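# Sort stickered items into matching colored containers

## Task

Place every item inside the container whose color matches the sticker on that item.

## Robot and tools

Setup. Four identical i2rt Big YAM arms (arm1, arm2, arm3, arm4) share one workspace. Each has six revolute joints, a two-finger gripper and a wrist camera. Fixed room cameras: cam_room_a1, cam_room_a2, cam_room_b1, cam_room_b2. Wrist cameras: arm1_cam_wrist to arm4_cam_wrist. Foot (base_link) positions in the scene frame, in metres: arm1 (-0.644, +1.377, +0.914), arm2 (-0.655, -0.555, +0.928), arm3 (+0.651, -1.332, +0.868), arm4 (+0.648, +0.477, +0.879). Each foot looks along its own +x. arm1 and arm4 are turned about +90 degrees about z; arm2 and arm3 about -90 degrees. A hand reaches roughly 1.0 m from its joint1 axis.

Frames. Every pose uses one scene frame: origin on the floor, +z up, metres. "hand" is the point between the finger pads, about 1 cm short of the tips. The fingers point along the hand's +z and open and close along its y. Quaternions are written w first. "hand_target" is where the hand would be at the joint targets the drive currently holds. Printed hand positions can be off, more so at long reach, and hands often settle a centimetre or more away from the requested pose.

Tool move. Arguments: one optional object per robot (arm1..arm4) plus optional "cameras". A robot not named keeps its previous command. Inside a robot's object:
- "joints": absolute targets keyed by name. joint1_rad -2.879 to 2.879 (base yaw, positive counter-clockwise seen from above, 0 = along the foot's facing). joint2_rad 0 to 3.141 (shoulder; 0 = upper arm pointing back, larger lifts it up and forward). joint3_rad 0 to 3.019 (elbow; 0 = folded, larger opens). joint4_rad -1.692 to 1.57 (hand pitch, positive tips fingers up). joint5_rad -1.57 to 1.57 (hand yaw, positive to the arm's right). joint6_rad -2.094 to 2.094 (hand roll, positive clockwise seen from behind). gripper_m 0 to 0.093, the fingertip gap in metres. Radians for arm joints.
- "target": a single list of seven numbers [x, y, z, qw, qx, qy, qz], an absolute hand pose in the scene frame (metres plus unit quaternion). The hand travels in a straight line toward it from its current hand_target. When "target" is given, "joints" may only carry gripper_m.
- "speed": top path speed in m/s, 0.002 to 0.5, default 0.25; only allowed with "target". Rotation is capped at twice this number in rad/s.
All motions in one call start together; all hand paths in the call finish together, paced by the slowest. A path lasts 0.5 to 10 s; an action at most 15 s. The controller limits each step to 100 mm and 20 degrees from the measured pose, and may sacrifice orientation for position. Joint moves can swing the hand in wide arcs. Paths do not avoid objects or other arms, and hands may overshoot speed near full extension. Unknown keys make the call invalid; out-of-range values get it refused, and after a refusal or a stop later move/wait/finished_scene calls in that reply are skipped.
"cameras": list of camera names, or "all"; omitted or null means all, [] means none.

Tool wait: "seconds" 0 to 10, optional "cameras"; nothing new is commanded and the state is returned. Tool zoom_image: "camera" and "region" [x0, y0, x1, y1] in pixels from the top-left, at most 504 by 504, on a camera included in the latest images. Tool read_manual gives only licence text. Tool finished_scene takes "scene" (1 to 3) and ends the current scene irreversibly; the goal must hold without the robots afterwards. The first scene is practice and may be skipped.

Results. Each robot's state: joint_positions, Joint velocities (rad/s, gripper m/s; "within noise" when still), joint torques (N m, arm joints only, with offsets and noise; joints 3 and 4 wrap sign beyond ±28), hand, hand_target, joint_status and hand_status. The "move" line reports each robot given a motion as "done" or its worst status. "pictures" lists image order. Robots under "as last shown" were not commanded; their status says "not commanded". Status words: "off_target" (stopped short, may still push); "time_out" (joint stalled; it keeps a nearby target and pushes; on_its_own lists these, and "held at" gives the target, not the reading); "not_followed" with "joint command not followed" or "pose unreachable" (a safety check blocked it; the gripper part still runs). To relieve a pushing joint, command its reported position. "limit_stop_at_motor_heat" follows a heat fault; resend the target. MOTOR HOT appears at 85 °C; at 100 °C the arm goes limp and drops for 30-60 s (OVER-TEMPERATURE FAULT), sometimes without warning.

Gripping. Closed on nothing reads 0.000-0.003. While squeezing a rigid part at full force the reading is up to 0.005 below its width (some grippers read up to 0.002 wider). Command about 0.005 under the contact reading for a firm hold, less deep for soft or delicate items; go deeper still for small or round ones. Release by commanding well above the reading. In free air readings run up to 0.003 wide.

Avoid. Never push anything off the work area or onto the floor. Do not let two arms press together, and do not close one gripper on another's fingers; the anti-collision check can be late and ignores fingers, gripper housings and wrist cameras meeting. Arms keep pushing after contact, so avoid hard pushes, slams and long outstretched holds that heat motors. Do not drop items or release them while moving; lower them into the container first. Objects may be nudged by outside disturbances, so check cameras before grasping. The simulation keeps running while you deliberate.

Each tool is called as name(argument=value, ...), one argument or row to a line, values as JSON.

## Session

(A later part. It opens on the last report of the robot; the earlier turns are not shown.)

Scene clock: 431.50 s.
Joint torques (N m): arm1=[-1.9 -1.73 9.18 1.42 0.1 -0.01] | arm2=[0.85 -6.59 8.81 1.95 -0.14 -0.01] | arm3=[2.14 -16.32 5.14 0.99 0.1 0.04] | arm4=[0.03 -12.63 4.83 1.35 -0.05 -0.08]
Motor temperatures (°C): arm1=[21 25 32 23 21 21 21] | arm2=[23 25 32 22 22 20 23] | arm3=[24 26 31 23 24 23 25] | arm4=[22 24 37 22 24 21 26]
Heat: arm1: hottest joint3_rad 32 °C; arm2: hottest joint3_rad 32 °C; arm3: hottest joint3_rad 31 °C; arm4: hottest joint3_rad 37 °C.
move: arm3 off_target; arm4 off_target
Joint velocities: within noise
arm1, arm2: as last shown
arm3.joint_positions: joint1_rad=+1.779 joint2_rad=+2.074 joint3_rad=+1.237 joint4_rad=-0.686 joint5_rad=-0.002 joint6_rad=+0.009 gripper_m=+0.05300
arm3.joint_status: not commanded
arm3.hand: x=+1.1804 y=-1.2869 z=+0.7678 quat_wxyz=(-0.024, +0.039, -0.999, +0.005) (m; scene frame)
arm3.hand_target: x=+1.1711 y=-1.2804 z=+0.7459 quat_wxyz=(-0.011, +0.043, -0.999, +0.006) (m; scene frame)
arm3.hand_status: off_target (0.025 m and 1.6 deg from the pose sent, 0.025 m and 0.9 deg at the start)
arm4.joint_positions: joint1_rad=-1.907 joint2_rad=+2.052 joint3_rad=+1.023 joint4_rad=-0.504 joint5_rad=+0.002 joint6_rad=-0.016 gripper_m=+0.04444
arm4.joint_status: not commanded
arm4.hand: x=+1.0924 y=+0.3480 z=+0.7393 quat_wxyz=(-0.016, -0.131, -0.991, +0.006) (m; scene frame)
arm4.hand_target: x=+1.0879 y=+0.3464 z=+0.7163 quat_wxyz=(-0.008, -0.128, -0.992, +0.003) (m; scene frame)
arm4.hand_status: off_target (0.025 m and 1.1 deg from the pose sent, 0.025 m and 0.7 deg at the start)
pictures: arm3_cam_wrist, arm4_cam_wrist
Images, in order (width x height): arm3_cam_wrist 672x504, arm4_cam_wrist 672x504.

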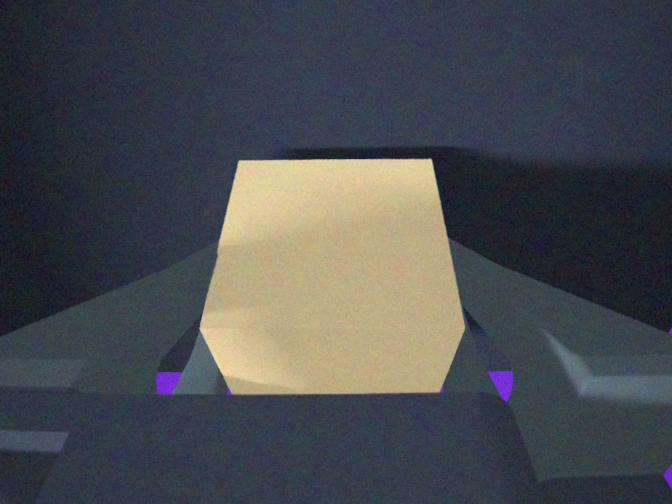

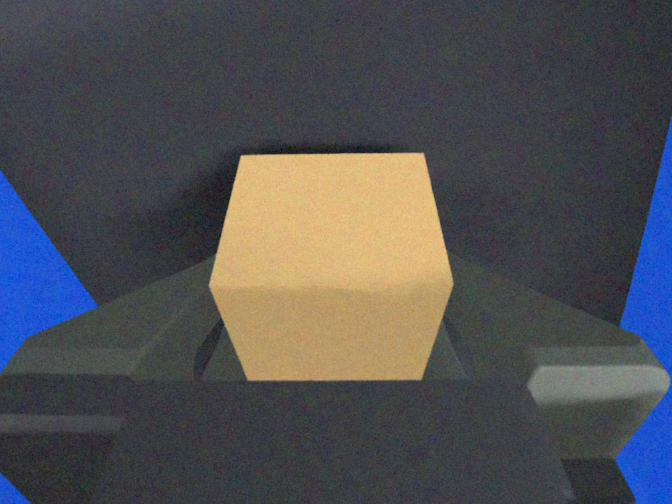

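move(
  arm3={"target":[1.176,-1.28,0.758,-0.014,0.043,-0.999,0.006],"speed":0.1},
  arm4={"target":[1.089,0.346,0.73,-0.01,-0.128,-0.992,0.003],"speed":0.1},
  cameras=[],
)

move(
  arm3={"joints":{"gripper_m":0.088}},
  arm4={"joints":{"gripper_m":0.08}},
  cameras=[],
)

move(
  arm3={"target":[1.18,-1.287,0.95,-0.014,0.043,-0.999,0.006],"speed":0.25},
  arm4={"target":[1.091,0.347,0.95,-0.01,-0.128,-0.992,0.003],"speed":0.25},
  cameras=["arm3_cam_wrist","arm4_cam_wrist"],
)

Scene clock: 439.87 s.
Joint torques (N m): arm1=[-1.73 -2.73 9.16 1.31 0.11 -0.07] | arm2=[0.91 -6.59 8.81 1.95 -0.14 -0.01] | arm3=[2.08 -18.08 6.02 -0.03 0.11 0.02] | arm4=[0.15 -15.79 4.4 0.4 -0.08 -0.11]
Motor temperatures (°C): arm1=[21 25 32 23 21 21 21] | arm2=[23 25 32 22 22 20 23] | arm3=[24 26 30 23 24 23 25] | arm4=[22 24 36 22 24 21 26]
Heat: arm1: hottest joint3_rad 32 °C; arm2: hottest joint3_rad 32 °C; arm3: hottest joint3_rad 30 °C; arm4: hottest joint3_rad 36 °C.
move: arm3 off_target; arm4 done
Joint velocities: within noise
arm1, arm2: as last shown
arm3.joint_positions: joint1_rad=+1.779 joint2_rad=+2.074 joint3_rad=+1.237 joint4_rad=-0.687 joint5_rad=-0.002 joint6_rad=+0.009 gripper_m=+0.05300
arm3.joint_status: not commanded
arm3.hand: x=+1.1801 y=-1.2869 z=+0.7678 quat_wxyz=(-0.023, +0.039, -0.999, +0.005) (m; scene frame)
arm3.hand_target: x=+1.1757 y=-1.2802 z=+0.7582 quat_wxyz=(-0.014, +0.043, -0.999, +0.006) (m; scene frame)
arm3.hand_status: off_target (0.013 m and 1.2 deg from the pose sent, 0.013 m and 1.2 deg at the start)
arm4.joint_positions: joint1_rad=-1.907 joint2_rad=+2.052 joint3_rad=+1.023 joint4_rad=-0.504 joint5_rad=+0.002 joint6_rad=-0.016 gripper_m=+0.04444
arm4.joint_status: not commanded
arm4.hand: x=+1.0924 y=+0.3480 z=+0.7393 quat_wxyz=(-0.016, -0.131, -0.991, +0.006) (m; scene frame)
arm4.hand_target: x=+1.0889 y=+0.3460 z=+0.7302 quat_wxyz=(-0.010, -0.128, -0.992, +0.003) (m; scene frame)
arm4.hand_status: done (0.010 m and 0.9 deg from the pose sent, 0.010 m and 0.9 deg at the start)
pictures: none
No camera images: "cameras" was empty.

Scene clock: 440.43 s.
Joint torques (N m): arm1=[-1.67 -2.2 9.16 1.24 0.09 -0.07] | arm2=[0.91 -6.59 8.8 1.98 -0.14 -0.01] | arm3=[1.96 -18.37 5.97 -0.01 0.11 0.02] | arm4=[0.09 -15.85 4.59 0.31 -0.07 -0.09]
Motor temperatures (°C): arm1=[21 25 32 23 21 21 21] | arm2=[23 25 32 22 22 20 23] | arm3=[24 26 30 23 24 23 25] | arm4=[22 24 36 22 24 21 26]
Heat: arm1: hottest joint3_rad 32 °C; arm2: hottest joint3_rad 32 °C; arm3: hottest joint3_rad 30 °C; arm4: hottest joint3_rad 36 °C.
move: arm3 done; arm4 done
Joint velocities: within noise
arm1.joint_positions: joint1_rad=-2.246 joint2_rad=+1.050 joint3_rad=+0.286 joint4_rad=+0.790 joint5_rad=-0.003 joint6_rad=+0.015 gripper_m=+0.08993
arm1.joint_status: not commanded
arm1.hand: x=-0.2997 y=+1.1406 z=+1.1430 quat_wxyz=(-0.680, -0.212, -0.670, +0.208) (m; scene frame)
arm1.hand_target: x=-0.3001 y=+1.1400 z=+1.1398 quat_wxyz=(-0.675, -0.211, -0.675, +0.211) (m; scene frame)
arm1.hand_status: not commanded
arm2.joint_positions: joint1_rad=+0.921 joint2_rad=+1.067 joint3_rad=+0.383 joint4_rad=+0.599 joint5_rad=+0.002 joint6_rad=+0.004 gripper_m=+0.08990
arm2.joint_status: not commanded
arm2.hand: x=-0.2773 y=-0.7802 z=+1.1609 quat_wxyz=(-0.653, -0.197, -0.709, +0.176) (m; scene frame)
arm2.hand_target: x=-0.2800 y=-0.7770 z=+1.1500 quat_wxyz=(-0.643, -0.195, -0.720, +0.174) (m; scene frame)
arm2.hand_status: not commanded
arm3.joint_positions: joint1_rad=+1.779 joint2_rad=+2.078 joint3_rad=+1.237 joint4_rad=-0.687 joint5_rad=-0.002 joint6_rad=+0.009 gripper_m=+0.08796
arm3.joint_status: all done
arm3.hand: x=+1.1791 y=-1.2870 z=+0.7654 quat_wxyz=(-0.021, +0.039, -0.999, +0.005) (m; scene frame)
arm3.hand_target: x=+1.1757 y=-1.2802 z=+0.7581 quat_wxyz=(-0.014, +0.043, -0.999, +0.006) (m; scene frame)
arm3.hand_status: not commanded
arm4.joint_positions: joint1_rad=-1.907 joint2_rad=+2.053 joint3_rad=+1.023 joint4_rad=-0.504 joint5_rad=+0.002 joint6_rad=-0.017 gripper_m=+0.07992
arm4.joint_status: all done
arm4.hand: x=+1.0920 y=+0.3482 z=+0.7389 quat_wxyz=(-0.016, -0.131, -0.991, +0.006) (m; scene frame)
arm4.hand_target: x=+1.0889 y=+0.3461 z=+0.7303 quat_wxyz=(-0.010, -0.128, -0.992, +0.003) (m; scene frame)
arm4.hand_status: not commanded
pictures: none
No camera images: "cameras" was empty.

Scene clock: 442.03 s.
Joint torques (N m): arm1=[-1.38 -1.96 9.32 1.36 0.08 -0.03] | arm2=[0.85 -6.59 8.79 1.95 -0.14 0] | arm3=[0.73 -18.61 11 -0.36 0.1 -0.11] | arm4=[0.32 -15.09 9.33 -0.35 -0.01 -0.1]
Motor temperatures (°C): arm1=[21 25 32 23 21 21 21] | arm2=[23 25 32 22 22 20 23] | arm3=[24 26 30 23 24 23 25] | arm4=[22 24 36 22 24 21 26]
Heat: arm1: hottest joint3_rad 32 °C; arm2: hottest joint3_rad 32 °C; arm3: hottest joint3_rad 30 °C; arm4: hottest joint3_rad 36 °C.
move: arm3 off_target; arm4 off_target
Joint velocities: within noise
arm1, arm2: as last shown
arm3.joint_positions: joint1_rad=+1.779 joint2_rad=+1.803 joint3_rad=+1.344 joint4_rad=-1.117 joint5_rad=-0.002 joint6_rad=+0.005 gripper_m=+0.08796
arm3.joint_status: not commanded
arm3.hand: x=+1.1654 y=-1.2858 z=+0.9361 quat_wxyz=(+0.002, +0.041, -0.999, +0.006) (m; scene frame)
arm3.hand_target: x=+1.1795 y=-1.2871 z=+0.9502 quat_wxyz=(-0.014, +0.043, -0.999, +0.006) (m; scene frame)
arm3.hand_status: off_target (0.020 m and 1.8 deg from the pose sent, 0.184 m and 0.9 deg at the start)
arm4.joint_positions: joint1_rad=-1.907 joint2_rad=+1.651 joint3_rad=+1.118 joint4_rad=-1.033 joint5_rad=+0.002 joint6_rad=-0.017 gripper_m=+0.07992
arm4.joint_status: not commanded
arm4.hand: x=+1.0806 y=+0.3525 z=+0.9401 quat_wxyz=(+0.000, -0.131, -0.991, +0.003) (m; scene frame)
arm4.hand_target: x=+1.0907 y=+0.3470 z=+0.9501 quat_wxyz=(-0.010, -0.128, -0.992, +0.003) (m; scene frame)
arm4.hand_status: off_target (0.015 m and 1.2 deg from the pose sent, 0.211 m and 0.8 deg at the start)
pictures: arm3_cam_wrist, arm4_cam_wrist
Images, in order (width x height): arm3_cam_wrist 672x504, arm4_cam_wrist 672x504.

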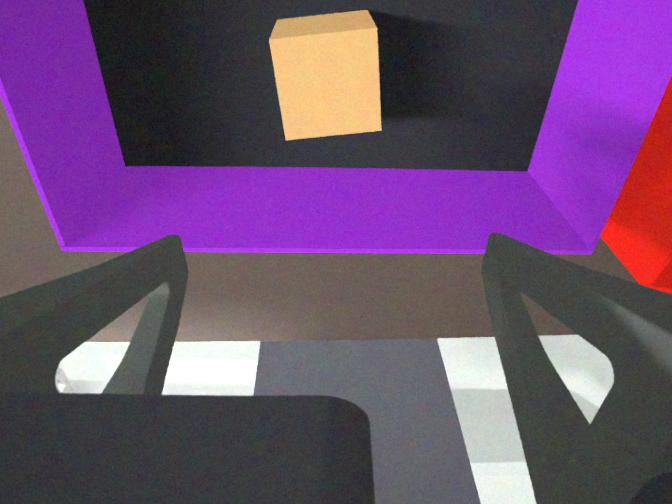

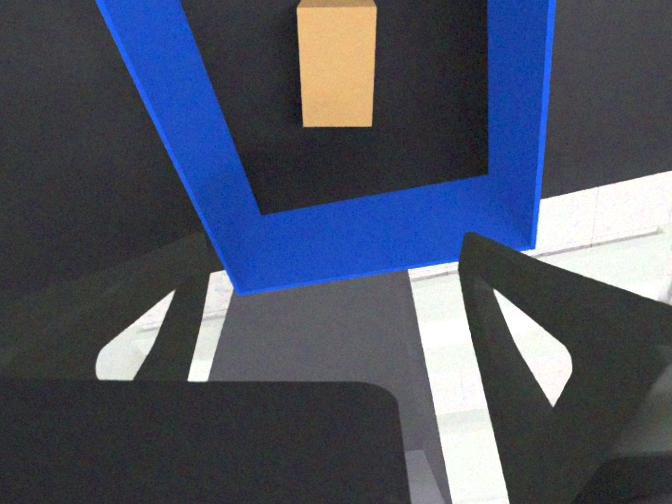

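finished_scene(
  scene=2,
)

The scene is finished: the task was done.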